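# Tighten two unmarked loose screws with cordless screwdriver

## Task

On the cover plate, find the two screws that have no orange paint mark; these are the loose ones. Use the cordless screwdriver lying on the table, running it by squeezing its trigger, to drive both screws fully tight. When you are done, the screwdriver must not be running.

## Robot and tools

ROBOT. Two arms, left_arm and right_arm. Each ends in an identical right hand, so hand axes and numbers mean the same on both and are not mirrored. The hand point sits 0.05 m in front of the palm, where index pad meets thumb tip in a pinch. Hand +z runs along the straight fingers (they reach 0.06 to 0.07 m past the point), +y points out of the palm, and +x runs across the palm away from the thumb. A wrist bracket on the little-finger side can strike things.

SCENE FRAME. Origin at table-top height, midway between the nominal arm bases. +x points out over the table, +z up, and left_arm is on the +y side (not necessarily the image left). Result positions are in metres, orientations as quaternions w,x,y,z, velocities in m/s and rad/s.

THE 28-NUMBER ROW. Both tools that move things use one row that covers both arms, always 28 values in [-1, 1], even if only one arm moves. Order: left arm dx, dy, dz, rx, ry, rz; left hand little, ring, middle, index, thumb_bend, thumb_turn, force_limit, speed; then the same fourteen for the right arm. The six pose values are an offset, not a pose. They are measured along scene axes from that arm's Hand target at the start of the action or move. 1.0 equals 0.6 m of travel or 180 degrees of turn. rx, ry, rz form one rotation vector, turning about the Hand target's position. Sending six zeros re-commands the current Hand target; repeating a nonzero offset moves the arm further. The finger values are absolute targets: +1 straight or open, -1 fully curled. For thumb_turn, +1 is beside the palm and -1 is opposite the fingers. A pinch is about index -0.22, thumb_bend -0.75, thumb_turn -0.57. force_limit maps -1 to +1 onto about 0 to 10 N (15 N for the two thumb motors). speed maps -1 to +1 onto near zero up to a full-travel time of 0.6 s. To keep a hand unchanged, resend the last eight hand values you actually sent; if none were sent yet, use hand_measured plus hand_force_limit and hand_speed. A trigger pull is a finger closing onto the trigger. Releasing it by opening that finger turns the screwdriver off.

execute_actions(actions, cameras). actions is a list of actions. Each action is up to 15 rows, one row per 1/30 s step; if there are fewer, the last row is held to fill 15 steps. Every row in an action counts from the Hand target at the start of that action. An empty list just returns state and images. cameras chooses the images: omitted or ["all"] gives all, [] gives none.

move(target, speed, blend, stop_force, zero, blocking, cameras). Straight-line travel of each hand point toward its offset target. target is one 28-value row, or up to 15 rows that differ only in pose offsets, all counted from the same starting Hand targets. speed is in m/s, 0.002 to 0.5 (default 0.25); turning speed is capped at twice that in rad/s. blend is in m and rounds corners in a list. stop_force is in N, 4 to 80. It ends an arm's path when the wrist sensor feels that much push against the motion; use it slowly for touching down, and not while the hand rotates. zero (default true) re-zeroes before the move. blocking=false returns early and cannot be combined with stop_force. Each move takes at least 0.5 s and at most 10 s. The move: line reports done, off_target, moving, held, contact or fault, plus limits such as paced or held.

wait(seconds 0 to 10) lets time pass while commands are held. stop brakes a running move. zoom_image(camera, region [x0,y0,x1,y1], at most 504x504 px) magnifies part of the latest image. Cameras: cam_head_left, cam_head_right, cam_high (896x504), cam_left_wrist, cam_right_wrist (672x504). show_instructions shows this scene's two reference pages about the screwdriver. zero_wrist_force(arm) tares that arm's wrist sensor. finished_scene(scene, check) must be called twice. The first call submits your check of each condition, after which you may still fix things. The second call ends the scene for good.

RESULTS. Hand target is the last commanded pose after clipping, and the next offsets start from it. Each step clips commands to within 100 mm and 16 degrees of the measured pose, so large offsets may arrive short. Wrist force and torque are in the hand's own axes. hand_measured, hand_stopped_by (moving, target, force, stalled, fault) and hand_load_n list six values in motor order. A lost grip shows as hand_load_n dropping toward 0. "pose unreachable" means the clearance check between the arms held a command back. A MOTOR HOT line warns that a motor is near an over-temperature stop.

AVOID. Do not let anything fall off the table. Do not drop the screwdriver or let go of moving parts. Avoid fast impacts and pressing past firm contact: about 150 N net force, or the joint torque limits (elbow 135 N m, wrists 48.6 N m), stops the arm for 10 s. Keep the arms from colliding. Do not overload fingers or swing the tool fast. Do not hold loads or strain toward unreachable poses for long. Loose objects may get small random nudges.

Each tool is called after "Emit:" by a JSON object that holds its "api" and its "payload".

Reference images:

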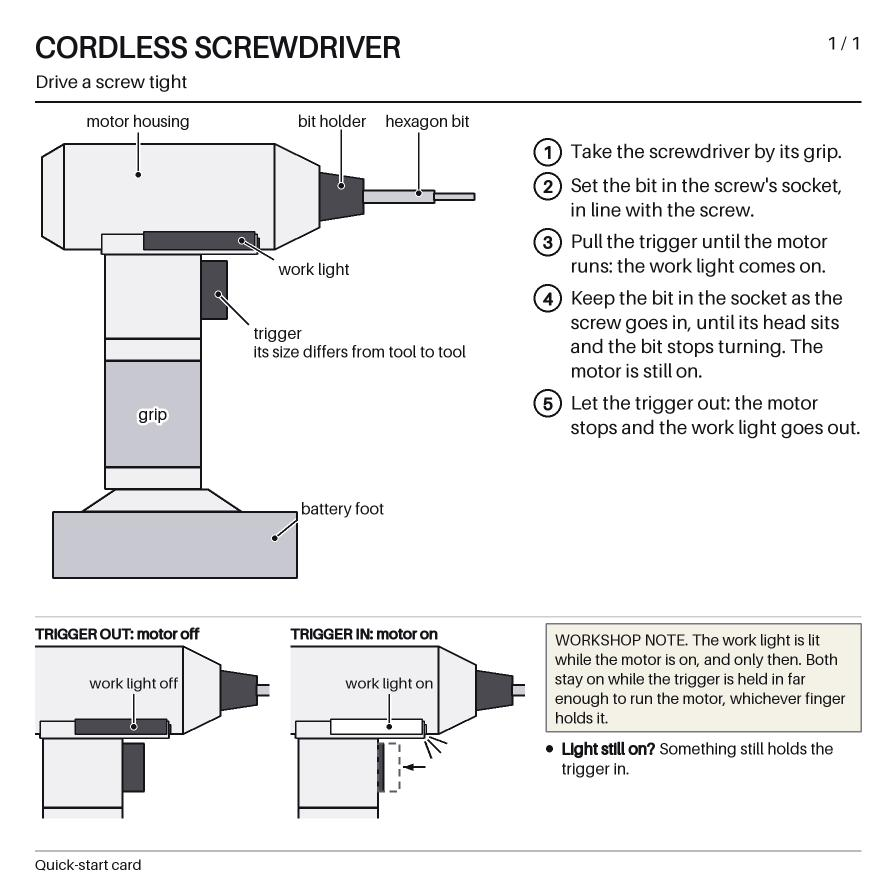

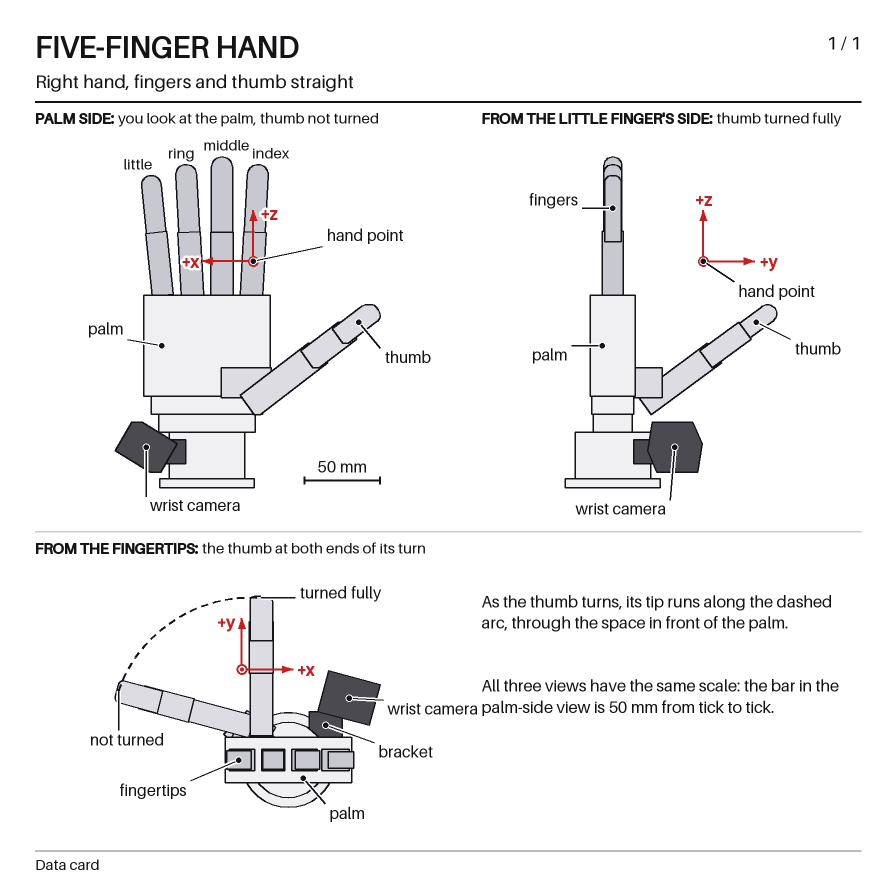

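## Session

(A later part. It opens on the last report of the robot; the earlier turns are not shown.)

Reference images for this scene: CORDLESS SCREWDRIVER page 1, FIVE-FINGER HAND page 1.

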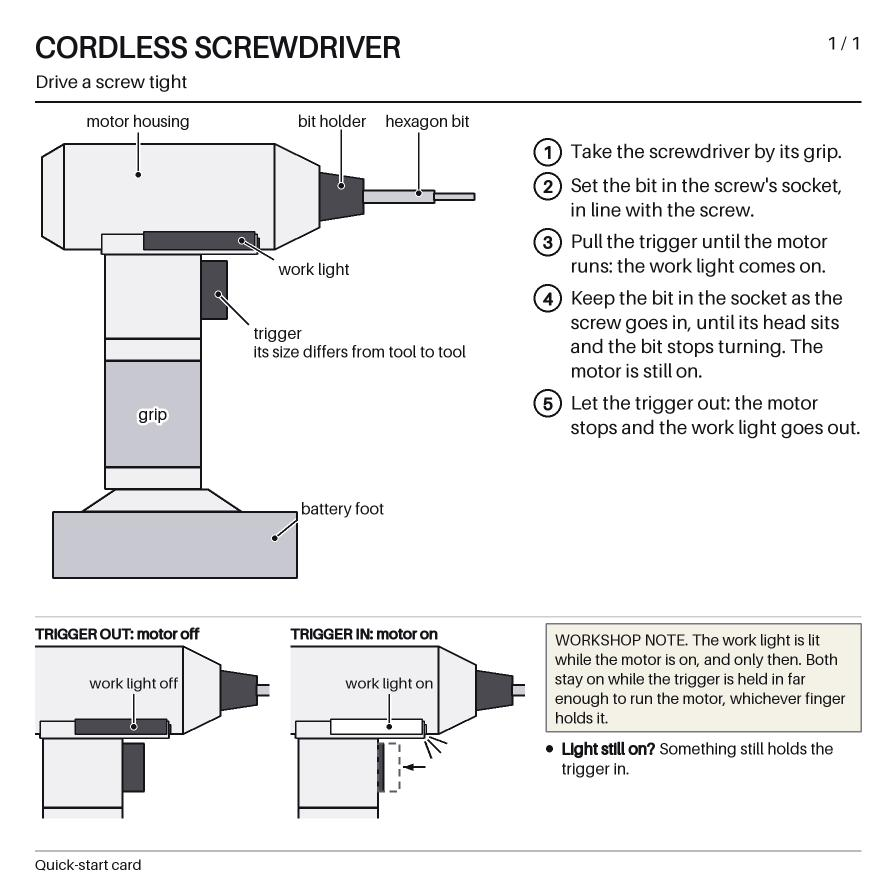

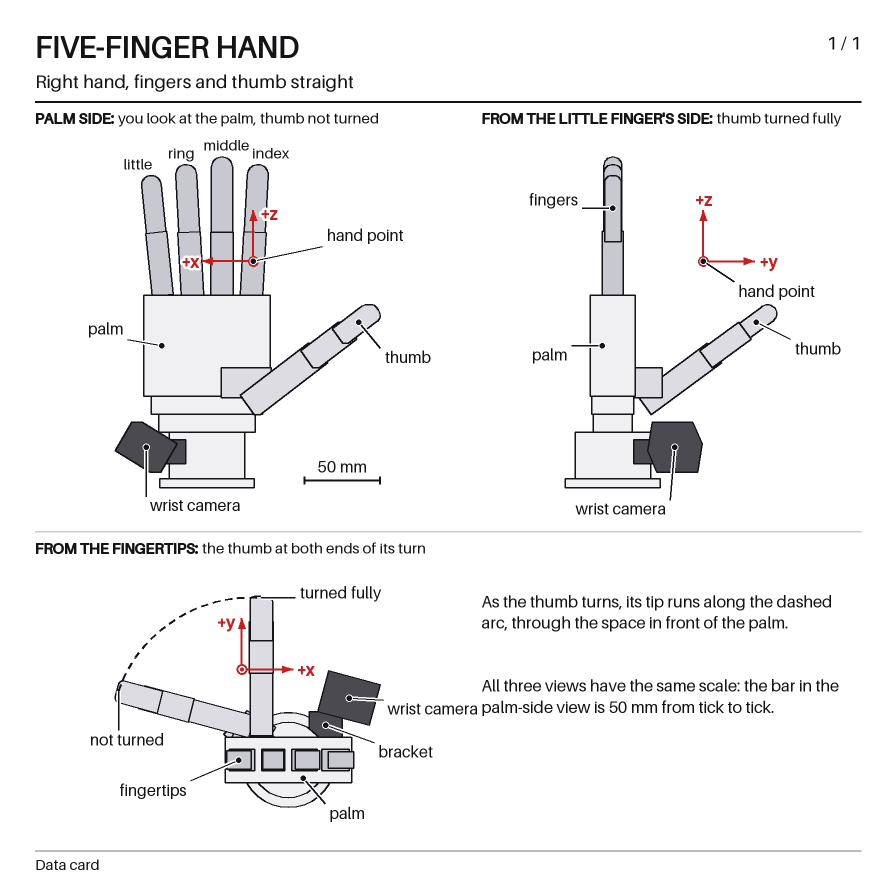

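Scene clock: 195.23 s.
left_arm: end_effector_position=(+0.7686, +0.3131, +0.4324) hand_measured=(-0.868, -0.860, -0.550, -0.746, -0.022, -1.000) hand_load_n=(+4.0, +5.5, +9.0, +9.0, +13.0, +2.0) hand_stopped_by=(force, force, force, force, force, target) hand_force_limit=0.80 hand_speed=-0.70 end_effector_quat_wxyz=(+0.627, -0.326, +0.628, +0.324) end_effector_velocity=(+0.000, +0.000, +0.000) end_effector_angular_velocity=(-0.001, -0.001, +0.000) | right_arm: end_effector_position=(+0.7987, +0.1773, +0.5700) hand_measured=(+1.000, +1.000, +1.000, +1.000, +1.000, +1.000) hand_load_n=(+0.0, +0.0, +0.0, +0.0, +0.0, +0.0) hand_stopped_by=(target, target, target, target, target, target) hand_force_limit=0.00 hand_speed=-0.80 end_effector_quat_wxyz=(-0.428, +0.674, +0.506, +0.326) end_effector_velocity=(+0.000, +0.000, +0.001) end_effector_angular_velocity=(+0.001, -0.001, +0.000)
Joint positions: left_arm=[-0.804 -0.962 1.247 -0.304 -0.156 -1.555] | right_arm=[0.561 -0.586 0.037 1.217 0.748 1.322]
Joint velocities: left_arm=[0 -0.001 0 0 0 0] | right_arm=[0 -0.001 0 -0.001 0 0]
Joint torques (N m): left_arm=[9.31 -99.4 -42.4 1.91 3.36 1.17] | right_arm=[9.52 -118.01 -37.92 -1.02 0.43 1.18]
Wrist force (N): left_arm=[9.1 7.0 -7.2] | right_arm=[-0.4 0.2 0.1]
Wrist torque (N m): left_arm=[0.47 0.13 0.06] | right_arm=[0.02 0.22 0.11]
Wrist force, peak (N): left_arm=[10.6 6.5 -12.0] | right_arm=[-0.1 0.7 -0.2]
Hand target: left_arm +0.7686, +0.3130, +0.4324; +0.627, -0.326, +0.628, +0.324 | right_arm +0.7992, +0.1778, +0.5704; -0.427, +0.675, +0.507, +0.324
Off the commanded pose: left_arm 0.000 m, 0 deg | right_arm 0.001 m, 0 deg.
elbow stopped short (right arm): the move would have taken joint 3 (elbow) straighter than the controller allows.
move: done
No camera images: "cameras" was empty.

Emit:
{"api": "wait", "payload": {"seconds": 0.3, "cameras": ["cam_right_wrist","cam_head_left"]}}

Emit:
{"api": "zoom_image", "payload": {"camera": "cam_right_wrist", "region": [340, 145, 380, 175]}}

Emit:
{"api": "zoom_image", "payload": {"camera": "cam_head_left", "region": [300, 80, 360, 120]}}

Scene clock: 195.63 s.
left_arm: end_effector_position=(+0.7686, +0.3131, +0.4324) hand_measured=(-0.868, -0.860, -0.550, -0.746, -0.022, -1.000) hand_load_n=(+4.0, +5.0, +9.0, +9.5, +13.0, +2.0) hand_stopped_by=(force, force, force, force, force, target) hand_force_limit=0.80 hand_speed=-0.70 end_effector_quat_wxyz=(+0.627, -0.326, +0.628, +0.324) end_effector_velocity=(+0.000, +0.000, +0.000) end_effector_angular_velocity=(+0.000, +0.000, +0.000) | right_arm: end_effector_position=(+0.7987, +0.1773, +0.5700) hand_measured=(+1.000, +1.000, +1.000, +1.000, +1.000, +1.000) hand_load_n=(+0.0, +0.0, +0.0, +0.0, +0.0, +0.0) hand_stopped_by=(target, target, target, target, target, target) hand_force_limit=0.00 hand_speed=-0.80 end_effector_quat_wxyz=(-0.428, +0.674, +0.506, +0.326) end_effector_velocity=(+0.000, +0.000, +0.000) end_effector_angular_velocity=(-0.001, +0.001, +0.000)
Joint positions: left_arm=[-0.804 -0.962 1.247 -0.304 -0.156 -1.555] | right_arm=[0.561 -0.586 0.037 1.217 0.748 1.322]
Joint velocities: left_arm=[0 0 0 0 0 0] | right_arm=[0 0 0 0.001 0 0]
Joint torques (N m): left_arm=[3.4 -95.91 -44.84 -0.18 2.31 3.17] | right_arm=[10.15 -116.48 -37.35 -0.95 0.3 1.59]
Wrist force (N): left_arm=[9.0 6.5 -6.8] | right_arm=[0.1 0.3 0.0]
Wrist torque (N m): left_arm=[0.38 0.13 0.05] | right_arm=[0.05 0.14 0.15]
Wrist force, peak (N): left_arm=[9.8 6.7 -8.1] | right_arm=[-0.4 0.5 0.2]
Hand target: left_arm +0.7686, +0.3130, +0.4324; +0.627, -0.326, +0.628, +0.324 | right_arm +0.7992, +0.1778, +0.5704; -0.427, +0.675, +0.507, +0.324
Off the commanded pose: left_arm 0.000 m, 0 deg | right_arm 0.001 m, 0 deg.
wait: 0.30 s; at rest by 0.07 s
Images, in order (width x height): cam_head_left 896x504, cam_right_wrist 672x504.

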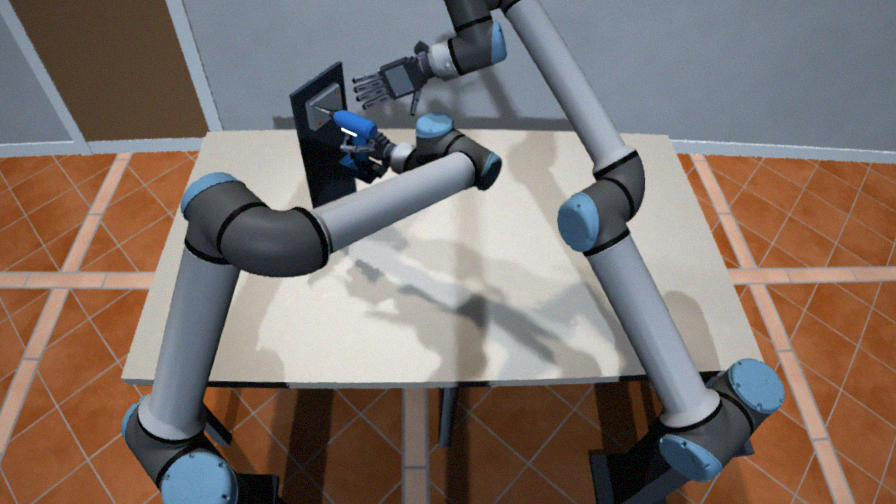

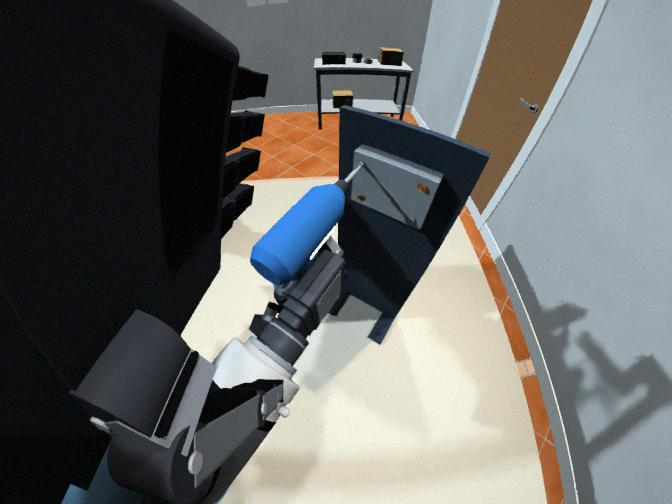

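Scaled by 12.600 from the camera's 672x504 image, which has a finer 960x720 frame.

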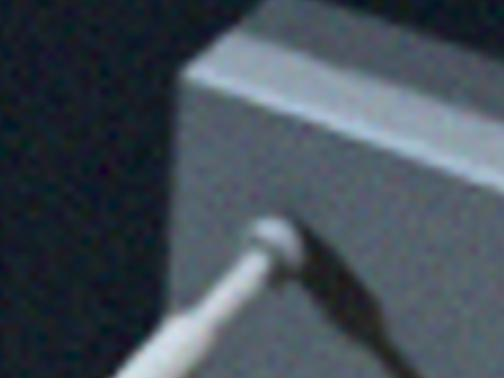

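Scaled by 8.400.

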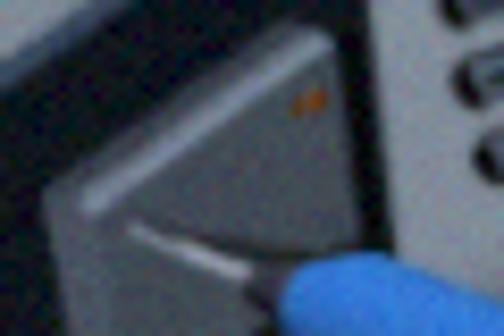

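Emit:
{"api": "move", "payload": {"target": [0.0003,0.0004,0.00117,0,0,0,-0.98,-0.98,-0.98,-1,-0.98,-1,0.8,-0.7,0,0,0,0,0,0,1,1,1,1,1,1,0,-0.8], "speed": 0.0025, "cameras": []}}

Emit:
{"api": "move", "payload": {"target": [0,0,0.00117,0,0,0,-0.98,-0.98,-0.98,-1,-0.98,-1,0.8,-0.7,0,0,0,0,0,0,1,1,1,1,1,1,0,-0.8], "speed": 0.0025, "cameras": []}}

Scene clock: 196.57 s.
left_arm: end_effector_position=(+0.7688, +0.3133, +0.4331) hand_measured=(-0.868, -0.860, -0.550, -0.746, -0.022, -1.000) hand_load_n=(+2.5, +4.0, +9.0, +9.0, +13.0, +1.5) hand_stopped_by=(force, force, force, force, force, target) hand_force_limit=0.80 hand_speed=-0.70 end_effector_quat_wxyz=(+0.627, -0.326, +0.628, +0.324) end_effector_velocity=(+0.000, +0.001, -0.001) end_effector_angular_velocity=(+0.000, +0.000, +0.001) | right_arm: end_effector_position=(+0.7987, +0.1773, +0.5700) hand_measured=(+1.000, +1.000, +1.000, +1.000, +1.000, +1.000) hand_load_n=(+0.0, +0.0, +0.0, +0.0, +0.0, +0.0) hand_stopped_by=(target, target, target, target, target, target) hand_force_limit=0.00 hand_speed=-0.80 end_effector_quat_wxyz=(-0.428, +0.674, +0.506, +0.326) end_effector_velocity=(+0.000, +0.000, -0.002) end_effector_angular_velocity=(-0.001, +0.001, +0.000)
Joint positions: left_arm=[-0.804 -0.962 1.246 -0.303 -0.155 -1.555] | right_arm=[0.561 -0.586 0.037 1.217 0.748 1.322]
Joint velocities: left_arm=[0.001 0.001 0 0 0 0] | right_arm=[0 0.002 0 0 0 0]
Joint torques (N m): left_arm=[6.81 -109.08 -55.68 4.14 3.25 3.98] | right_arm=[8.02 -113.24 -37.73 -0.95 -0.57 1.07]
Wrist force (N): left_arm=[9.8 7.4 -6.6] | right_arm=[0.0 0.2 0.0]
Wrist torque (N m): left_arm=[0.26 0.27 0.02] | right_arm=[0.04 0.16 0.14]
Wrist force, peak (N): left_arm=[12.8 7.0 -14.0] | right_arm=[0.1 0.4 0.4]
Hand target: left_arm +0.7688, +0.3133, +0.4331; +0.627, -0.326, +0.628, +0.324 | right_arm +0.7992, +0.1778, +0.5704; -0.427, +0.675, +0.507, +0.324
Off the commanded pose: left_arm 0.000 m, 0 deg | right_arm 0.001 m, 0 deg.
elbow stopped short (right arm): the move would have taken joint 3 (elbow) straighter than the controller allows.
move: done
No camera images: "cameras" was empty.

Scene clock: 197.27 s.
left_arm: end_effector_position=(+0.7688, +0.3133, +0.4338) hand_measured=(-0.868, -0.860, -0.550, -0.746, -0.022, -1.000) hand_load_n=(+1.5, +3.5, +8.5, +9.0, +13.0, +1.5) hand_stopped_by=(force, force, force, force, force, target) hand_force_limit=0.80 hand_speed=-0.70 end_effector_quat_wxyz=(+0.627, -0.326, +0.628, +0.324) end_effector_velocity=(+0.000, -0.001, +0.000) end_effector_angular_velocity=(+0.000, +0.001, -0.001) | right_arm: end_effector_position=(+0.7987, +0.1773, +0.5700) hand_measured=(+1.000, +1.000, +1.000, +1.000, +1.000, +1.000) hand_load_n=(+0.0, +0.0, +0.0, +0.0, +0.0, +0.0) hand_stopped_by=(target, target, target, target, target, target) hand_force_limit=0.00 hand_speed=-0.80 end_effector_quat_wxyz=(-0.428, +0.674, +0.506, +0.326) end_effector_velocity=(+0.000, +0.000, +0.001) end_effector_angular_velocity=(+0.000, -0.001, +0.000)
Joint positions: left_arm=[-0.804 -0.962 1.245 -0.301 -0.155 -1.555] | right_arm=[0.561 -0.586 0.037 1.217 0.748 1.322]
Joint velocities: left_arm=[-0.001 0 0 0 0.001 0.001] | right_arm=[0 -0.001 0 0 0 0]
Joint torques (N m): left_arm=[-5.11 -110.86 -58.3 4.18 2.87 2.82] | right_arm=[6.9 -110.94 -38.26 -1.2 -0.18 1.28]
Wrist force (N): left_arm=[12.5 7.7 -12.3] | right_arm=[-0.1 0.4 -0.3]
Wrist torque (N m): left_arm=[0.50 0.27 0.11] | right_arm=[0.09 0.18 0.14]
Wrist force, peak (N): left_arm=[13.3 7.0 -14.8] | right_arm=[-0.3 0.4 0.1]
Hand target: left_arm +0.7688, +0.3133, +0.4338; +0.627, -0.326, +0.628, +0.324 | right_arm +0.7992, +0.1778, +0.5704; -0.427, +0.675, +0.507, +0.324
Off the commanded pose: left_arm 0.000 m, 0 deg | right_arm 0.001 m, 0 deg.
elbow stopped short (right arm): the move would have taken joint 3 (elbow) straighter than the controller allows.
move: done
No camera images: "cameras" was empty.

Emit:
{"api": "wait", "payload": {"seconds": 0.1, "cameras": ["cam_right_wrist","cam_head_left"]}}

Emit:
{"api": "zoom_image", "payload": {"camera": "cam_right_wrist", "region": [340, 145, 380, 175]}}

Scene clock: 197.43 s.
left_arm: end_effector_position=(+0.7688, +0.3133, +0.4338) hand_measured=(-0.868, -0.860, -0.550, -0.746, -0.022, -1.000) hand_load_n=(+2.0, +3.5, +9.0, +9.0, +13.0, +1.5) hand_stopped_by=(force, force, force, force, force, target) hand_force_limit=0.80 hand_speed=-0.70 end_effector_quat_wxyz=(+0.627, -0.326, +0.628, +0.324) end_effector_velocity=(+0.000, +0.000, +0.000) end_effector_angular_velocity=(+0.000, +0.000, +0.000) | right_arm: end_effector_position=(+0.7987, +0.1773, +0.5700) hand_measured=(+1.000, +1.000, +1.000, +1.000, +1.000, +1.000) hand_load_n=(+0.0, +0.0, +0.0, +0.0, +0.0, +0.0) hand_stopped_by=(target, target, target, target, target, target) hand_force_limit=0.00 hand_speed=-0.80 end_effector_quat_wxyz=(-0.428, +0.674, +0.506, +0.326) end_effector_velocity=(+0.000, +0.000, +0.000) end_effector_angular_velocity=(+0.000, +0.000, +0.000)
Joint positions: left_arm=[-0.804 -0.962 1.245 -0.301 -0.155 -1.555] | right_arm=[0.561 -0.586 0.037 1.217 0.748 1.322]
Joint velocities: left_arm=[0 0 0 0 0 0] | right_arm=[0 0 0 0 0 0]
Joint torques (N m): left_arm=[-3.04 -108.23 -56.07 4.26 2.12 2.73] | right_arm=[6.8 -111.06 -37.75 -1.23 0.06 1.67]
Wrist force (N): left_arm=[12.9 7.0 -13.4] | right_arm=[0.0 0.3 0.4]
Wrist torque (N m): left_arm=[0.45 0.27 0.11] | right_arm=[0.03 0.15 0.15]
Wrist force, peak (N): left_arm=[13.2 7.5 -13.8] | right_arm=[0.3 0.3 -0.2]
Hand target: left_arm +0.7688, +0.3133, +0.4338; +0.627, -0.326, +0.628, +0.324 | right_arm +0.7992, +0.1778, +0.5704; -0.427, +0.675, +0.507, +0.324
Off the commanded pose: left_arm 0.000 m, 0 deg | right_arm 0.001 m, 0 deg.
wait: 0.10 s; no rest
Images, in order (width x height): cam_head_left 896x504, cam_right_wrist 672x504.

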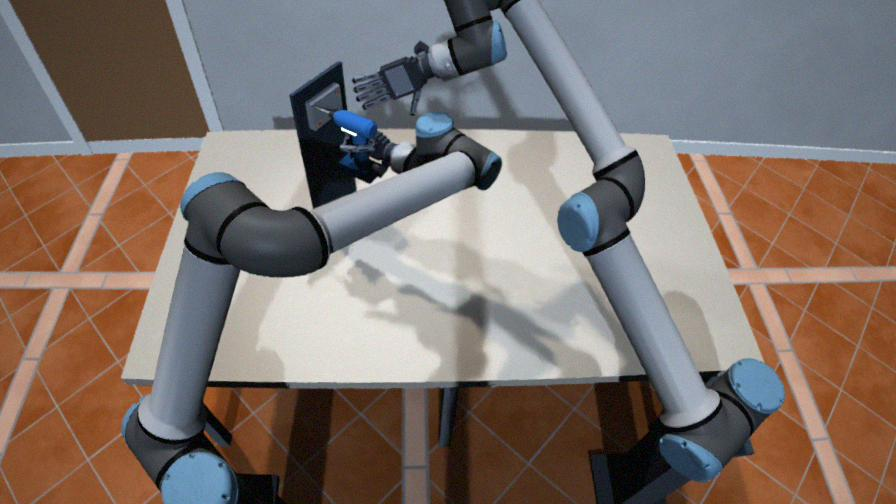

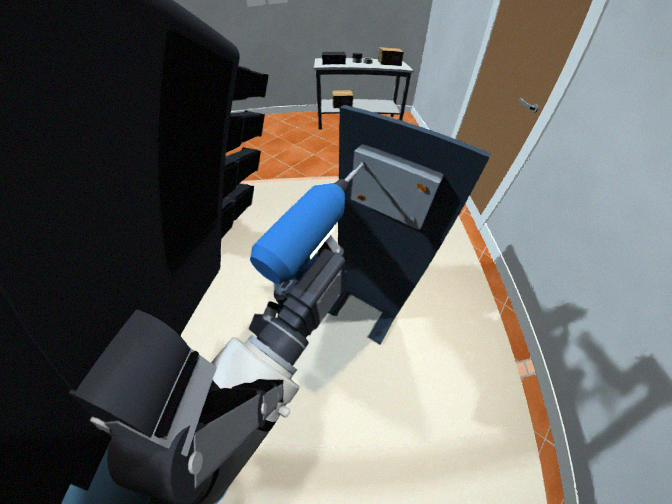

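Scaled by 12.600 from the camera's 672x504 image, which has a finer 960x720 frame.

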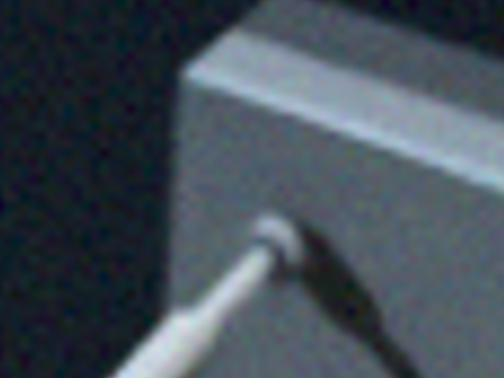

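Emit:
{"api": "move", "payload": {"target": [-0.00082,0.00058,0,0,0,0,-0.98,-0.98,-0.98,-1,-0.98,-1,0.8,-0.7,0,0,0,0,0,0,1,1,1,1,1,1,0,-0.8], "speed": 0.0025, "cameras": []}}

Emit:
{"api": "wait", "payload": {"seconds": 0.1, "cameras": ["cam_right_wrist"]}}

Emit:
{"api": "zoom_image", "payload": {"camera": "cam_right_wrist", "region": [340, 145, 380, 175]}}

Scene clock: 198.33 s.
left_arm: end_effector_position=(+0.7683, +0.3136, +0.4338) hand_measured=(-0.868, -0.860, -0.550, -0.746, -0.022, -1.000) hand_load_n=(+1.5, +3.5, +9.0, +8.5, +13.5, +2.0) hand_stopped_by=(force, force, force, force, force, target) hand_force_limit=0.80 hand_speed=-0.70 end_effector_quat_wxyz=(+0.627, -0.326, +0.628, +0.324) end_effector_velocity=(+0.000, +0.000, +0.000) end_effector_angular_velocity=(+0.000, +0.001, +0.001) | right_arm: end_effector_position=(+0.7987, +0.1773, +0.5700) hand_measured=(+1.000, +1.000, +1.000, +1.000, +1.000, +1.000) hand_load_n=(+0.0, +0.0, +0.0, +0.0, +0.0, +0.0) hand_stopped_by=(target, target, target, target, target, target) hand_force_limit=0.00 hand_speed=-0.80 end_effector_quat_wxyz=(-0.428, +0.674, +0.506, +0.326) end_effector_velocity=(+0.001, +0.000, -0.001) end_effector_angular_velocity=(-0.001, +0.001, -0.001)
Joint positions: left_arm=[-0.804 -0.963 1.247 -0.302 -0.155 -1.555] | right_arm=[0.561 -0.586 0.037 1.217 0.748 1.322]
Joint velocities: left_arm=[0 0 0 -0.001 -0.001 0.001] | right_arm=[0 0.001 0 0 0.001 0]
Joint torques (N m): left_arm=[-9.65 -105.57 -36.17 -2.44 0.18 -1.35] | right_arm=[5.96 -109.28 -37.75 -1.07 0.82 0.99]
Wrist force (N): left_arm=[9.6 5.6 -8.2] | right_arm=[0.3 0.0 0.2]
Wrist torque (N m): left_arm=[0.54 0.12 0.12] | right_arm=[0.00 0.11 0.16]
Wrist force, peak (N): left_arm=[12.9 6.8 -13.9] | right_arm=[-0.3 0.4 0.2]
Hand target: left_arm +0.7683, +0.3136, +0.4338; +0.627, -0.326, +0.628, +0.324 | right_arm +0.7992, +0.1778, +0.5704; -0.427, +0.675, +0.507, +0.324
Off the commanded pose: left_arm 0.000 m, 0 deg | right_arm 0.001 m, 0 deg.
elbow stopped short (right arm): the move would have taken joint 3 (elbow) straighter than the controller allows.
move: done
No camera images: "cameras" was empty.

Scene clock: 198.43 s.
left_arm: end_effector_position=(+0.7683, +0.3136, +0.4338) hand_measured=(-0.868, -0.860, -0.550, -0.746, -0.022, -1.000) hand_load_n=(+1.5, +3.5, +9.0, +9.0, +13.0, +1.5) hand_stopped_by=(force, force, force, force, force, target) hand_force_limit=0.80 hand_speed=-0.70 end_effector_quat_wxyz=(+0.627, -0.326, +0.628, +0.324) end_effector_velocity=(+0.000, +0.000, +0.000) end_effector_angular_velocity=(+0.000, -0.001, +0.001) | right_arm: end_effector_position=(+0.7987, +0.1773, +0.5700) hand_measured=(+1.000, +1.000, +1.000, +1.000, +1.000, +1.000) hand_load_n=(+0.0, +0.0, +0.0, +0.0, +0.0, +0.0) hand_stopped_by=(target, target, target, target, target, target) hand_force_limit=0.00 hand_speed=-0.80 end_effector_quat_wxyz=(-0.428, +0.674, +0.506, +0.326) end_effector_velocity=(+0.000, +0.000, +0.000) end_effector_angular_velocity=(+0.000, +0.000, +0.000)
Joint positions: left_arm=[-0.804 -0.963 1.247 -0.302 -0.155 -1.555] | right_arm=[0.561 -0.586 0.037 1.217 0.748 1.322]
Joint velocities: left_arm=[0 0 0 0 -0.001 -0.001] | right_arm=[0 0 0 0 0 0]
Joint torques (N m): left_arm=[-8.18 -102.78 -35.71 -2 0.14 -1.37] | right_arm=[6.71 -109.1 -37.54 -1.12 0.97 1.39]
Wrist force (N): left_arm=[9.1 5.8 -8.1] | right_arm=[0.0 0.0 0.3]
Wrist torque (N m): left_arm=[0.55 0.20 0.10] | right_arm=[0.00 0.14 0.14]
Wrist force, peak (N): left_arm=[9.1 5.8 -8.1] | right_arm=[-0.1 0.3 -0.1]
Hand target: left_arm +0.7683, +0.3136, +0.4338; +0.627, -0.326, +0.628, +0.324 | right_arm +0.7992, +0.1778, +0.5704; -0.427, +0.675, +0.507, +0.324
Off the commanded pose: left_arm 0.000 m, 0 deg | right_arm 0.001 m, 0 deg.
wait: 0.10 s; no rest
Images, in order (width x height): cam_right_wrist 672x504.

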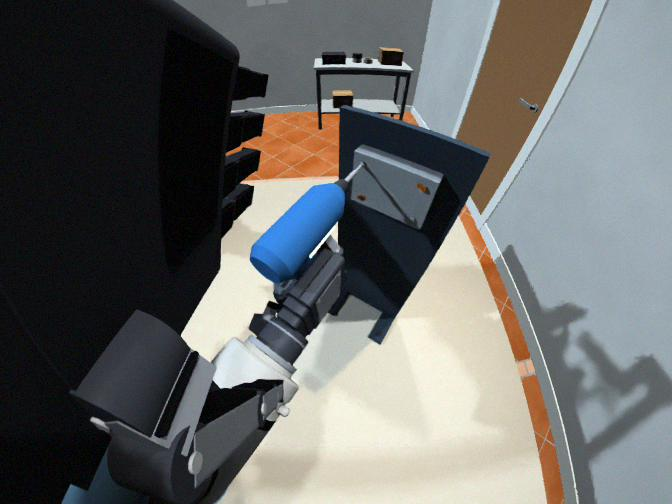

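Scaled by 12.600 from the camera's 672x504 image, which has a finer 960x720 frame.

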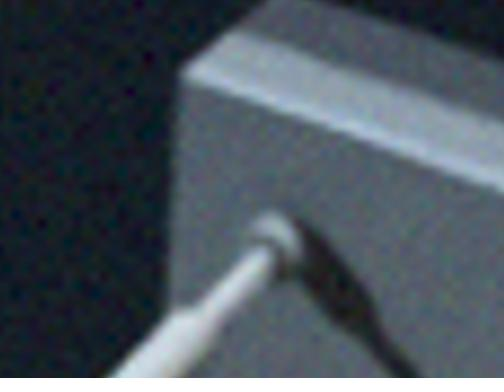

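Emit:
{"api": "move", "payload": {"target": [0.00058,0.00082,0,0,0,0,-0.98,-0.98,-0.98,-1,-0.98,-1,0.8,-0.7,0,0,0,0,0,0,1,1,1,1,1,1,0,-0.8], "speed": 0.004, "cameras": []}}

Emit:
{"api": "wait", "payload": {"seconds": 0.3, "cameras": ["cam_right_wrist"]}}

Emit:
{"api": "zoom_image", "payload": {"camera": "cam_right_wrist", "region": [340, 145, 380, 175]}}

Scene clock: 199.27 s.
left_arm: end_effector_position=(+0.7686, +0.3141, +0.4338) hand_measured=(-0.868, -0.860, -0.550, -0.746, -0.022, -1.000) hand_load_n=(+1.5, +3.5, +9.0, +8.5, +13.0, +2.0) hand_stopped_by=(force, force, force, force, force, target) hand_force_limit=0.80 hand_speed=-0.70 end_effector_quat_wxyz=(+0.627, -0.326, +0.628, +0.324) end_effector_velocity=(+0.000, +0.001, +0.000) end_effector_angular_velocity=(+0.000, +0.000, +0.001) | right_arm: end_effector_position=(+0.7987, +0.1773, +0.5700) hand_measured=(+1.000, +1.000, +1.000, +1.000, +1.000, +1.000) hand_load_n=(+0.0, +0.0, +0.0, +0.0, +0.0, +0.0) hand_stopped_by=(target, target, target, target, target, target) hand_force_limit=0.00 hand_speed=-0.80 end_effector_quat_wxyz=(-0.428, +0.674, +0.506, +0.326) end_effector_velocity=(+0.000, +0.000, +0.001) end_effector_angular_velocity=(+0.001, -0.001, +0.000)
Joint positions: left_arm=[-0.804 -0.963 1.247 -0.302 -0.155 -1.555] | right_arm=[0.561 -0.586 0.037 1.217 0.748 1.322]
Joint velocities: left_arm=[0 0 0 0 0 0] | right_arm=[0 -0.001 0 -0.001 0 0]
Joint torques (N m): left_arm=[9.52 -84.96 -46.32 -2.31 2.67 2.08] | right_arm=[4.92 -109.04 -37.8 -0.95 1.11 1.15]
Wrist force (N): left_arm=[8.4 5.7 -5.8] | right_arm=[0.1 0.5 0.1]
Wrist torque (N m): left_arm=[0.50 0.12 0.10] | right_arm=[0.09 0.14 0.16]
Wrist force, peak (N): left_arm=[10.3 5.9 -11.0] | right_arm=[0.1 0.5 0.4]
Hand target: left_arm +0.7687, +0.3141, +0.4338; +0.627, -0.326, +0.628, +0.324 | right_arm +0.7992, +0.1778, +0.5704; -0.427, +0.675, +0.507, +0.324
Off the commanded pose: left_arm 0.000 m, 0 deg | right_arm 0.001 m, 0 deg.
elbow stopped short (right arm): the move would have taken joint 3 (elbow) straighter than the controller allows.
move: done
No camera images: "cameras" was empty.

Scene clock: 199.57 s.
left_arm: end_effector_position=(+0.7686, +0.3141, +0.4338) hand_measured=(-0.868, -0.860, -0.550, -0.746, -0.022, -1.000) hand_load_n=(+1.5, +3.5, +9.0, +8.5, +13.0, +2.0) hand_stopped_by=(force, force, force, force, force, target) hand_force_limit=0.80 hand_speed=-0.70 end_effector_quat_wxyz=(+0.627, -0.326, +0.628, +0.324) end_effector_velocity=(+0.001, +0.001, -0.001) end_effector_angular_velocity=(+0.000, +0.000, +0.000) | right_arm: end_effector_position=(+0.7987, +0.1773, +0.5700) hand_measured=(+1.000, +1.000, +1.000, +1.000, +1.000, +1.000) hand_load_n=(+0.0, +0.0, +0.0, +0.0, +0.0, +0.0) hand_stopped_by=(target, target, target, target, target, target) hand_force_limit=0.00 hand_speed=-0.80 end_effector_quat_wxyz=(-0.428, +0.674, +0.506, +0.326) end_effector_velocity=(+0.000, +0.000, +0.000) end_effector_angular_velocity=(+0.000, +0.000, +0.000)
Joint positions: left_arm=[-0.804 -0.963 1.247 -0.302 -0.155 -1.555] | right_arm=[0.561 -0.586 0.037 1.217 0.748 1.322]
Joint velocities: left_arm=[0.001 0.001 0 0 0.001 -0.001] | right_arm=[0 0 0 -0.001 0 0]
Joint torques (N m): left_arm=[6.14 -77.97 -52.67 -2.55 2.37 4.21] | right_arm=[5.52 -110.95 -37.95 -0.98 1.17 1.61]
Wrist force (N): left_arm=[8.5 5.4 -5.9] | right_arm=[0.3 0.2 0.2]
Wrist torque (N m): left_arm=[0.47 0.09 0.10] | right_arm=[0.03 0.11 0.16]
Wrist force, peak (N): left_arm=[8.8 5.6 -8.1] | right_arm=[0.5 0.1 0.3]
Hand target: left_arm +0.7687, +0.3141, +0.4338; +0.627, -0.326, +0.628, +0.324 | right_arm +0.7992, +0.1778, +0.5704; -0.427, +0.675, +0.507, +0.324
Off the commanded pose: left_arm 0.000 m, 0 deg | right_arm 0.001 m, 0 deg.
wait: 0.30 s; at rest by 0.17 s
Images, in order (width x height): cam_right_wrist 672x504.

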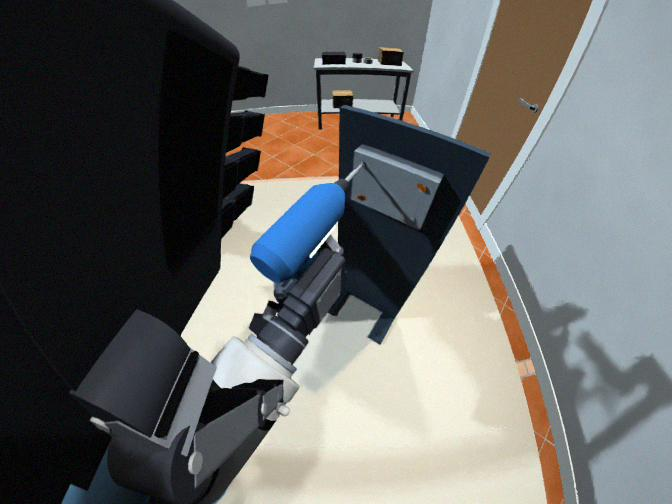

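Scaled by 12.600 from the camera's 672x504 image, which has a finer 960x720 frame.

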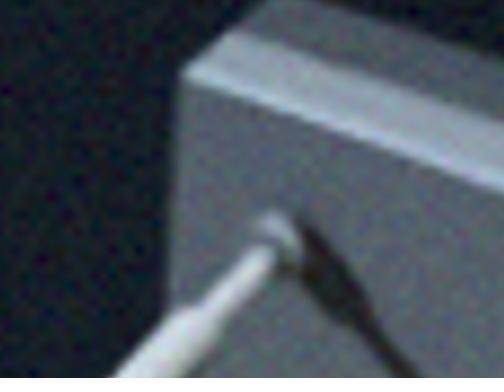

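Emit:
{"api": "move", "payload": {"target": [0.00058,0.00082,0,0,0,0,-0.98,-0.98,-0.98,-1,-0.98,-1,0.8,-0.7,0,0,0,0,0,0,1,1,1,1,1,1,0,-0.8], "speed": 0.004, "cameras": []}}

Emit:
{"api": "wait", "payload": {"seconds": 0.5, "cameras": ["cam_right_wrist"]}}

Emit:
{"api": "zoom_image", "payload": {"camera": "cam_right_wrist", "region": [340, 145, 380, 175]}}

Scene clock: 200.47 s.
left_arm: end_effector_position=(+0.7690, +0.3146, +0.4338) hand_measured=(-0.868, -0.860, -0.550, -0.746, -0.022, -1.000) hand_load_n=(+1.5, +3.5, +9.0, +8.5, +13.0, +1.5) hand_stopped_by=(force, force, force, force, force, target) hand_force_limit=0.80 hand_speed=-0.70 end_effector_quat_wxyz=(+0.627, -0.326, +0.628, +0.324) end_effector_velocity=(+0.000, +0.001, +0.000) end_effector_angular_velocity=(+0.001, +0.001, +0.001) | right_arm: end_effector_position=(+0.7987, +0.1773, +0.5700) hand_measured=(+1.000, +1.000, +1.000, +1.000, +1.000, +1.000) hand_load_n=(+0.0, +0.0, +0.0, +0.0, +0.0, +0.0) hand_stopped_by=(target, target, target, target, target, target) hand_force_limit=0.00 hand_speed=-0.80 end_effector_quat_wxyz=(-0.428, +0.674, +0.506, +0.326) end_effector_velocity=(+0.000, +0.000, +0.000) end_effector_angular_velocity=(+0.000, +0.000, +0.000)
Joint positions: left_arm=[-0.803 -0.963 1.247 -0.302 -0.154 -1.555] | right_arm=[0.561 -0.586 0.037 1.217 0.748 1.322]
Joint velocities: left_arm=[0.001 0.001 0 0 0 0] | right_arm=[0 0 0 0 0 0]
Joint torques (N m): left_arm=[7.46 -72.22 -55.47 -1.68 3.23 4.41] | right_arm=[4.63 -111.6 -37.67 -1.17 0.56 1.25]
Wrist force (N): left_arm=[8.6 5.5 -6.5] | right_arm=[0.2 0.2 0.2]
Wrist torque (N m): left_arm=[0.48 0.16 0.09] | right_arm=[0.03 0.12 0.16]
Wrist force, peak (N): left_arm=[9.9 5.8 -9.5] | right_arm=[-0.2 0.5 -0.2]
Hand target: left_arm +0.7690, +0.3146, +0.4338; +0.627, -0.326, +0.628, +0.324 | right_arm +0.7992, +0.1778, +0.5704; -0.427, +0.675, +0.507, +0.324
Off the commanded pose: left_arm 0.000 m, 0 deg | right_arm 0.001 m, 0 deg.
elbow stopped short (right arm): the move would have taken joint 3 (elbow) straighter than the controller allows.
move: done
No camera images: "cameras" was empty.

Scene clock: 200.97 s.
left_arm: end_effector_position=(+0.7690, +0.3146, +0.4338) hand_measured=(-0.868, -0.860, -0.550, -0.746, -0.022, -1.000) hand_load_n=(+1.5, +3.5, +9.0, +8.5, +13.0, +2.0) hand_stopped_by=(force, force, force, force, force, target) hand_force_limit=0.80 hand_speed=-0.70 end_effector_quat_wxyz=(+0.627, -0.326, +0.628, +0.324) end_effector_velocity=(+0.000, +0.000, +0.000) end_effector_angular_velocity=(+0.000, +0.000, +0.000) | right_arm: end_effector_position=(+0.7987, +0.1773, +0.5700) hand_measured=(+1.000, +1.000, +1.000, +1.000, +1.000, +1.000) hand_load_n=(+0.0, +0.0, +0.0, +0.0, +0.0, +0.0) hand_stopped_by=(target, target, target, target, target, target) hand_force_limit=0.00 hand_speed=-0.80 end_effector_quat_wxyz=(-0.428, +0.674, +0.506, +0.326) end_effector_velocity=(+0.000, +0.000, +0.000) end_effector_angular_velocity=(+0.000, +0.000, +0.000)
Joint positions: left_arm=[-0.803 -0.963 1.247 -0.302 -0.154 -1.555] | right_arm=[0.561 -0.586 0.037 1.217 0.748 1.322]
Joint velocities: left_arm=[0 0 0 0 0 0] | right_arm=[0 0 0 0 0 0]
Joint torques (N m): left_arm=[10.15 -72.55 -54.67 -1.75 1.35 4.13] | right_arm=[4.79 -112.96 -37.54 -0.91 0.66 1.69]
Wrist force (N): left_arm=[9.2 5.8 -7.0] | right_arm=[0.0 0.0 0.1]
Wrist torque (N m): left_arm=[0.55 0.12 0.13] | right_arm=[0.01 0.16 0.13]
Wrist force, peak (N): left_arm=[9.7 5.9 -7.8] | right_arm=[0.4 0.5 0.1]
Hand target: left_arm +0.7690, +0.3146, +0.4338; +0.627, -0.326, +0.628, +0.324 | right_arm +0.7992, +0.1778, +0.5704; -0.427, +0.675, +0.507, +0.324
Off the commanded pose: left_arm 0.000 m, 0 deg | right_arm 0.001 m, 0 deg.
wait: 0.50 s; at rest by 0.17 s
Images, in order (width x height): cam_right_wrist 672x504.

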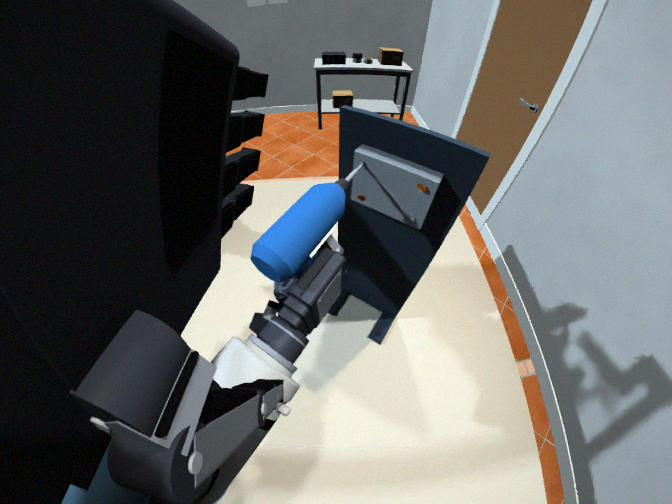

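Scaled by 12.600 from the camera's 672x504 image, which has a finer 960x720 frame.

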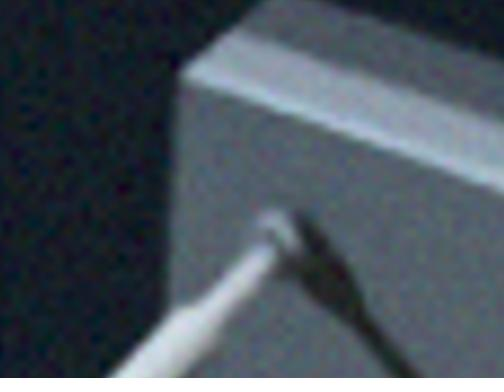

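Emit:
{"api": "move", "payload": {"target": [0.00077,0.00109,0,0,0,0,-0.98,-0.98,-0.98,-1,-0.98,-1,0.8,-0.7,0,0,0,0,0,0,1,1,1,1,1,1,0,-0.8], "speed": 0.004, "cameras": []}}

Emit:
{"api": "move", "payload": {"target": [0.00058,0.00082,0,0,0,0,-0.98,-0.98,-0.98,-1,-0.98,-1,0.8,-0.7,0,0,0,0,0,0,1,1,1,1,1,1,0,-0.8], "speed": 0.004, "cameras": []}}

Emit:
{"api": "wait", "payload": {"seconds": 0.3, "cameras": ["cam_right_wrist","cam_head_left"]}}

Emit:
{"api": "zoom_image", "payload": {"camera": "cam_right_wrist", "region": [340, 145, 380, 175]}}

Scene clock: 201.83 s.
left_arm: end_effector_position=(+0.7695, +0.3153, +0.4337) hand_measured=(-0.868, -0.860, -0.550, -0.746, -0.022, -1.000) hand_load_n=(+0.5, +2.0, +8.0, +8.5, +13.5, +0.5) hand_stopped_by=(force, force, force, force, force, target) hand_force_limit=0.80 hand_speed=-0.70 end_effector_quat_wxyz=(+0.627, -0.326, +0.628, +0.324) end_effector_velocity=(+0.000, -0.001, +0.000) end_effector_angular_velocity=(+0.001, +0.001, +0.000) | right_arm: end_effector_position=(+0.7987, +0.1773, +0.5700) hand_measured=(+1.000, +1.000, +1.000, +1.000, +1.000, +1.000) hand_load_n=(+0.0, +0.0, +0.0, +0.0, +0.0, +0.0) hand_stopped_by=(target, target, target, target, target, target) hand_force_limit=0.00 hand_speed=-0.80 end_effector_quat_wxyz=(-0.428, +0.674, +0.506, +0.326) end_effector_velocity=(+0.000, +0.000, +0.000) end_effector_angular_velocity=(+0.000, +0.000, +0.000)
Joint positions: left_arm=[-0.802 -0.963 1.247 -0.302 -0.153 -1.555] | right_arm=[0.561 -0.586 0.037 1.217 0.748 1.322]
Joint velocities: left_arm=[-0.001 0 0 0 0 0.001] | right_arm=[0 0 0 0 0 0]
Joint torques (N m): left_arm=[9.66 -77.46 -56.07 -1.41 3.64 4.23] | right_arm=[3.82 -114.74 -37.75 -1.15 0.11 1.13]
Wrist force (N): left_arm=[12.4 8.0 -16.9] | right_arm=[0.1 0.5 -0.1]
Wrist torque (N m): left_arm=[0.49 0.10 -0.27] | right_arm=[0.09 0.13 0.16]
Wrist force, peak (N): left_arm=[13.9 7.4 -19.2] | right_arm=[-0.3 0.2 0.5]
Hand target: left_arm +0.7695, +0.3153, +0.4338; +0.627, -0.326, +0.628, +0.324 | right_arm +0.7992, +0.1778, +0.5704; -0.427, +0.675, +0.507, +0.324
Off the commanded pose: left_arm 0.000 m, 0 deg | right_arm 0.001 m, 0 deg.
elbow stopped short (right arm): the move would have taken joint 3 (elbow) straighter than the controller allows.
move: done
No camera images: "cameras" was empty.

Scene clock: 202.53 s.
left_arm: end_effector_position=(+0.7698, +0.3157, +0.4338) hand_measured=(-0.868, -0.860, -0.550, -0.746, -0.022, -1.000) hand_load_n=(+0.5, +1.5, +8.0, +8.5, +13.5, +0.0) hand_stopped_by=(force, force, force, force, force, target) hand_force_limit=0.80 hand_speed=-0.70 end_effector_quat_wxyz=(+0.627, -0.326, +0.628, +0.324) end_effector_velocity=(+0.000, +0.000, +0.000) end_effector_angular_velocity=(-0.001, -0.001, +0.000) | right_arm: end_effector_position=(+0.7987, +0.1773, +0.5700) hand_measured=(+1.000, +1.000, +1.000, +1.000, +1.000, +1.000) hand_load_n=(+0.0, +0.0, +0.0, +0.0, +0.0, -0.5) hand_stopped_by=(target, target, target, target, target, target) hand_force_limit=0.00 hand_speed=-0.80 end_effector_quat_wxyz=(-0.428, +0.674, +0.506, +0.326) end_effector_velocity=(+0.000, +0.000, +0.000) end_effector_angular_velocity=(+0.000, +0.001, +0.000)
Joint positions: left_arm=[-0.801 -0.963 1.247 -0.302 -0.152 -1.555] | right_arm=[0.561 -0.586 0.037 1.217 0.748 1.322]
Joint velocities: left_arm=[0 0 0 0 0 -0.001] | right_arm=[0 0 0 0 0 0]
Joint torques (N m): left_arm=[23.91 -85.21 -55.54 -1.4 4.21 4.48] | right_arm=[2.11 -114.21 -37.14 -1.02 -0.3 1.17]
Wrist force (N): left_arm=[14.6 7.0 -24.1] | right_arm=[0.1 0.4 0.0]
Wrist torque (N m): left_arm=[0.73 -0.15 -0.72] | right_arm=[0.07 0.14 0.15]
Wrist force, peak (N): left_arm=[14.6 7.0 -24.1] | right_arm=[0.0 0.5 -0.3]
Hand target: left_arm +0.7698, +0.3158, +0.4338; +0.627, -0.326, +0.628, +0.324 | right_arm +0.7992, +0.1778, +0.5704; -0.427, +0.675, +0.507, +0.324
Off the commanded pose: left_arm 0.000 m, 0 deg | right_arm 0.001 m, 0 deg.
elbow stopped short (right arm): the move would have taken joint 3 (elbow) straighter than the controller allows.
move: done
No camera images: "cameras" was empty.

Scene clock: 202.83 s.
left_arm: end_effector_position=(+0.7698, +0.3157, +0.4338) hand_measured=(-0.868, -0.860, -0.550, -0.746, -0.022, -1.000) hand_load_n=(+0.5, +2.0, +8.0, +8.0, +13.5, -0.5) hand_stopped_by=(force, force, force, force, force, target) hand_force_limit=0.80 hand_speed=-0.70 end_effector_quat_wxyz=(+0.627, -0.326, +0.628, +0.324) end_effector_velocity=(+0.000, +0.000, +0.000) end_effector_angular_velocity=(+0.000, +0.000, +0.000) | right_arm: end_effector_position=(+0.7987, +0.1773, +0.5700) hand_measured=(+1.000, +1.000, +1.000, +1.000, +1.000, +1.000) hand_load_n=(-0.5, +0.0, +0.0, +0.0, +0.0, +0.0) hand_stopped_by=(target, target, target, target, target, target) hand_force_limit=0.00 hand_speed=-0.80 end_effector_quat_wxyz=(-0.428, +0.674, +0.506, +0.326) end_effector_velocity=(-0.001, -0.001, +0.003) end_effector_angular_velocity=(+0.002, -0.003, +0.000)
Joint positions: left_arm=[-0.801 -0.963 1.247 -0.302 -0.152 -1.555] | right_arm=[0.561 -0.586 0.037 1.217 0.748 1.322]
Joint velocities: left_arm=[0.001 0 0 -0.001 0 0] | right_arm=[0 -0.003 0 -0.001 0 0]
Joint torques (N m): left_arm=[30.33 -88.05 -54.73 -0.82 3.86 4.67] | right_arm=[3.07 -115.77 -37.52 -1.13 -0.25 1.72]
Wrist force (N): left_arm=[14.8 7.4 -25.3] | right_arm=[0.1 0.0 0.1]
Wrist torque (N m): left_arm=[0.85 -0.05 -0.71] | right_arm=[0.00 0.15 0.14]
Wrist force, peak (N): left_arm=[14.8 7.4 -25.3] | right_arm=[0.4 0.3 0.1]
Hand target: left_arm +0.7698, +0.3158, +0.4338; +0.627, -0.326, +0.628, +0.324 | right_arm +0.7992, +0.1778, +0.5704; -0.427, +0.675, +0.507, +0.324
Off the commanded pose: left_arm 0.000 m, 0 deg | right_arm 0.001 m, 0 deg.
wait: 0.30 s; at rest by 0.17 s
Images, in order (width x height): cam_head_left 896x504, cam_right_wrist 672x504.

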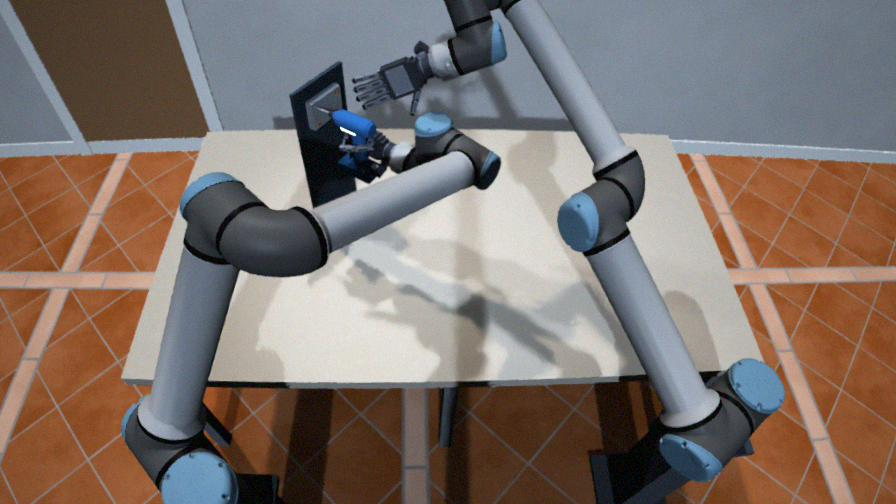

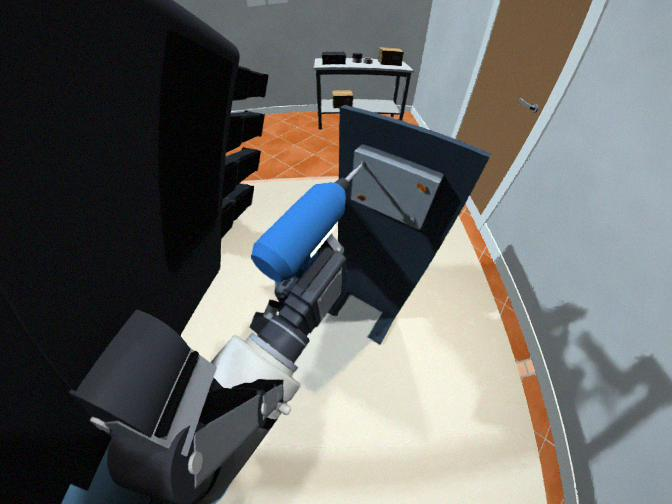

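Scaled by 12.600 from the camera's 672x504 image, which has a finer 960x720 frame.

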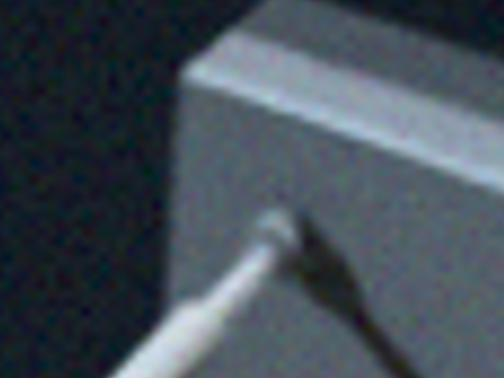

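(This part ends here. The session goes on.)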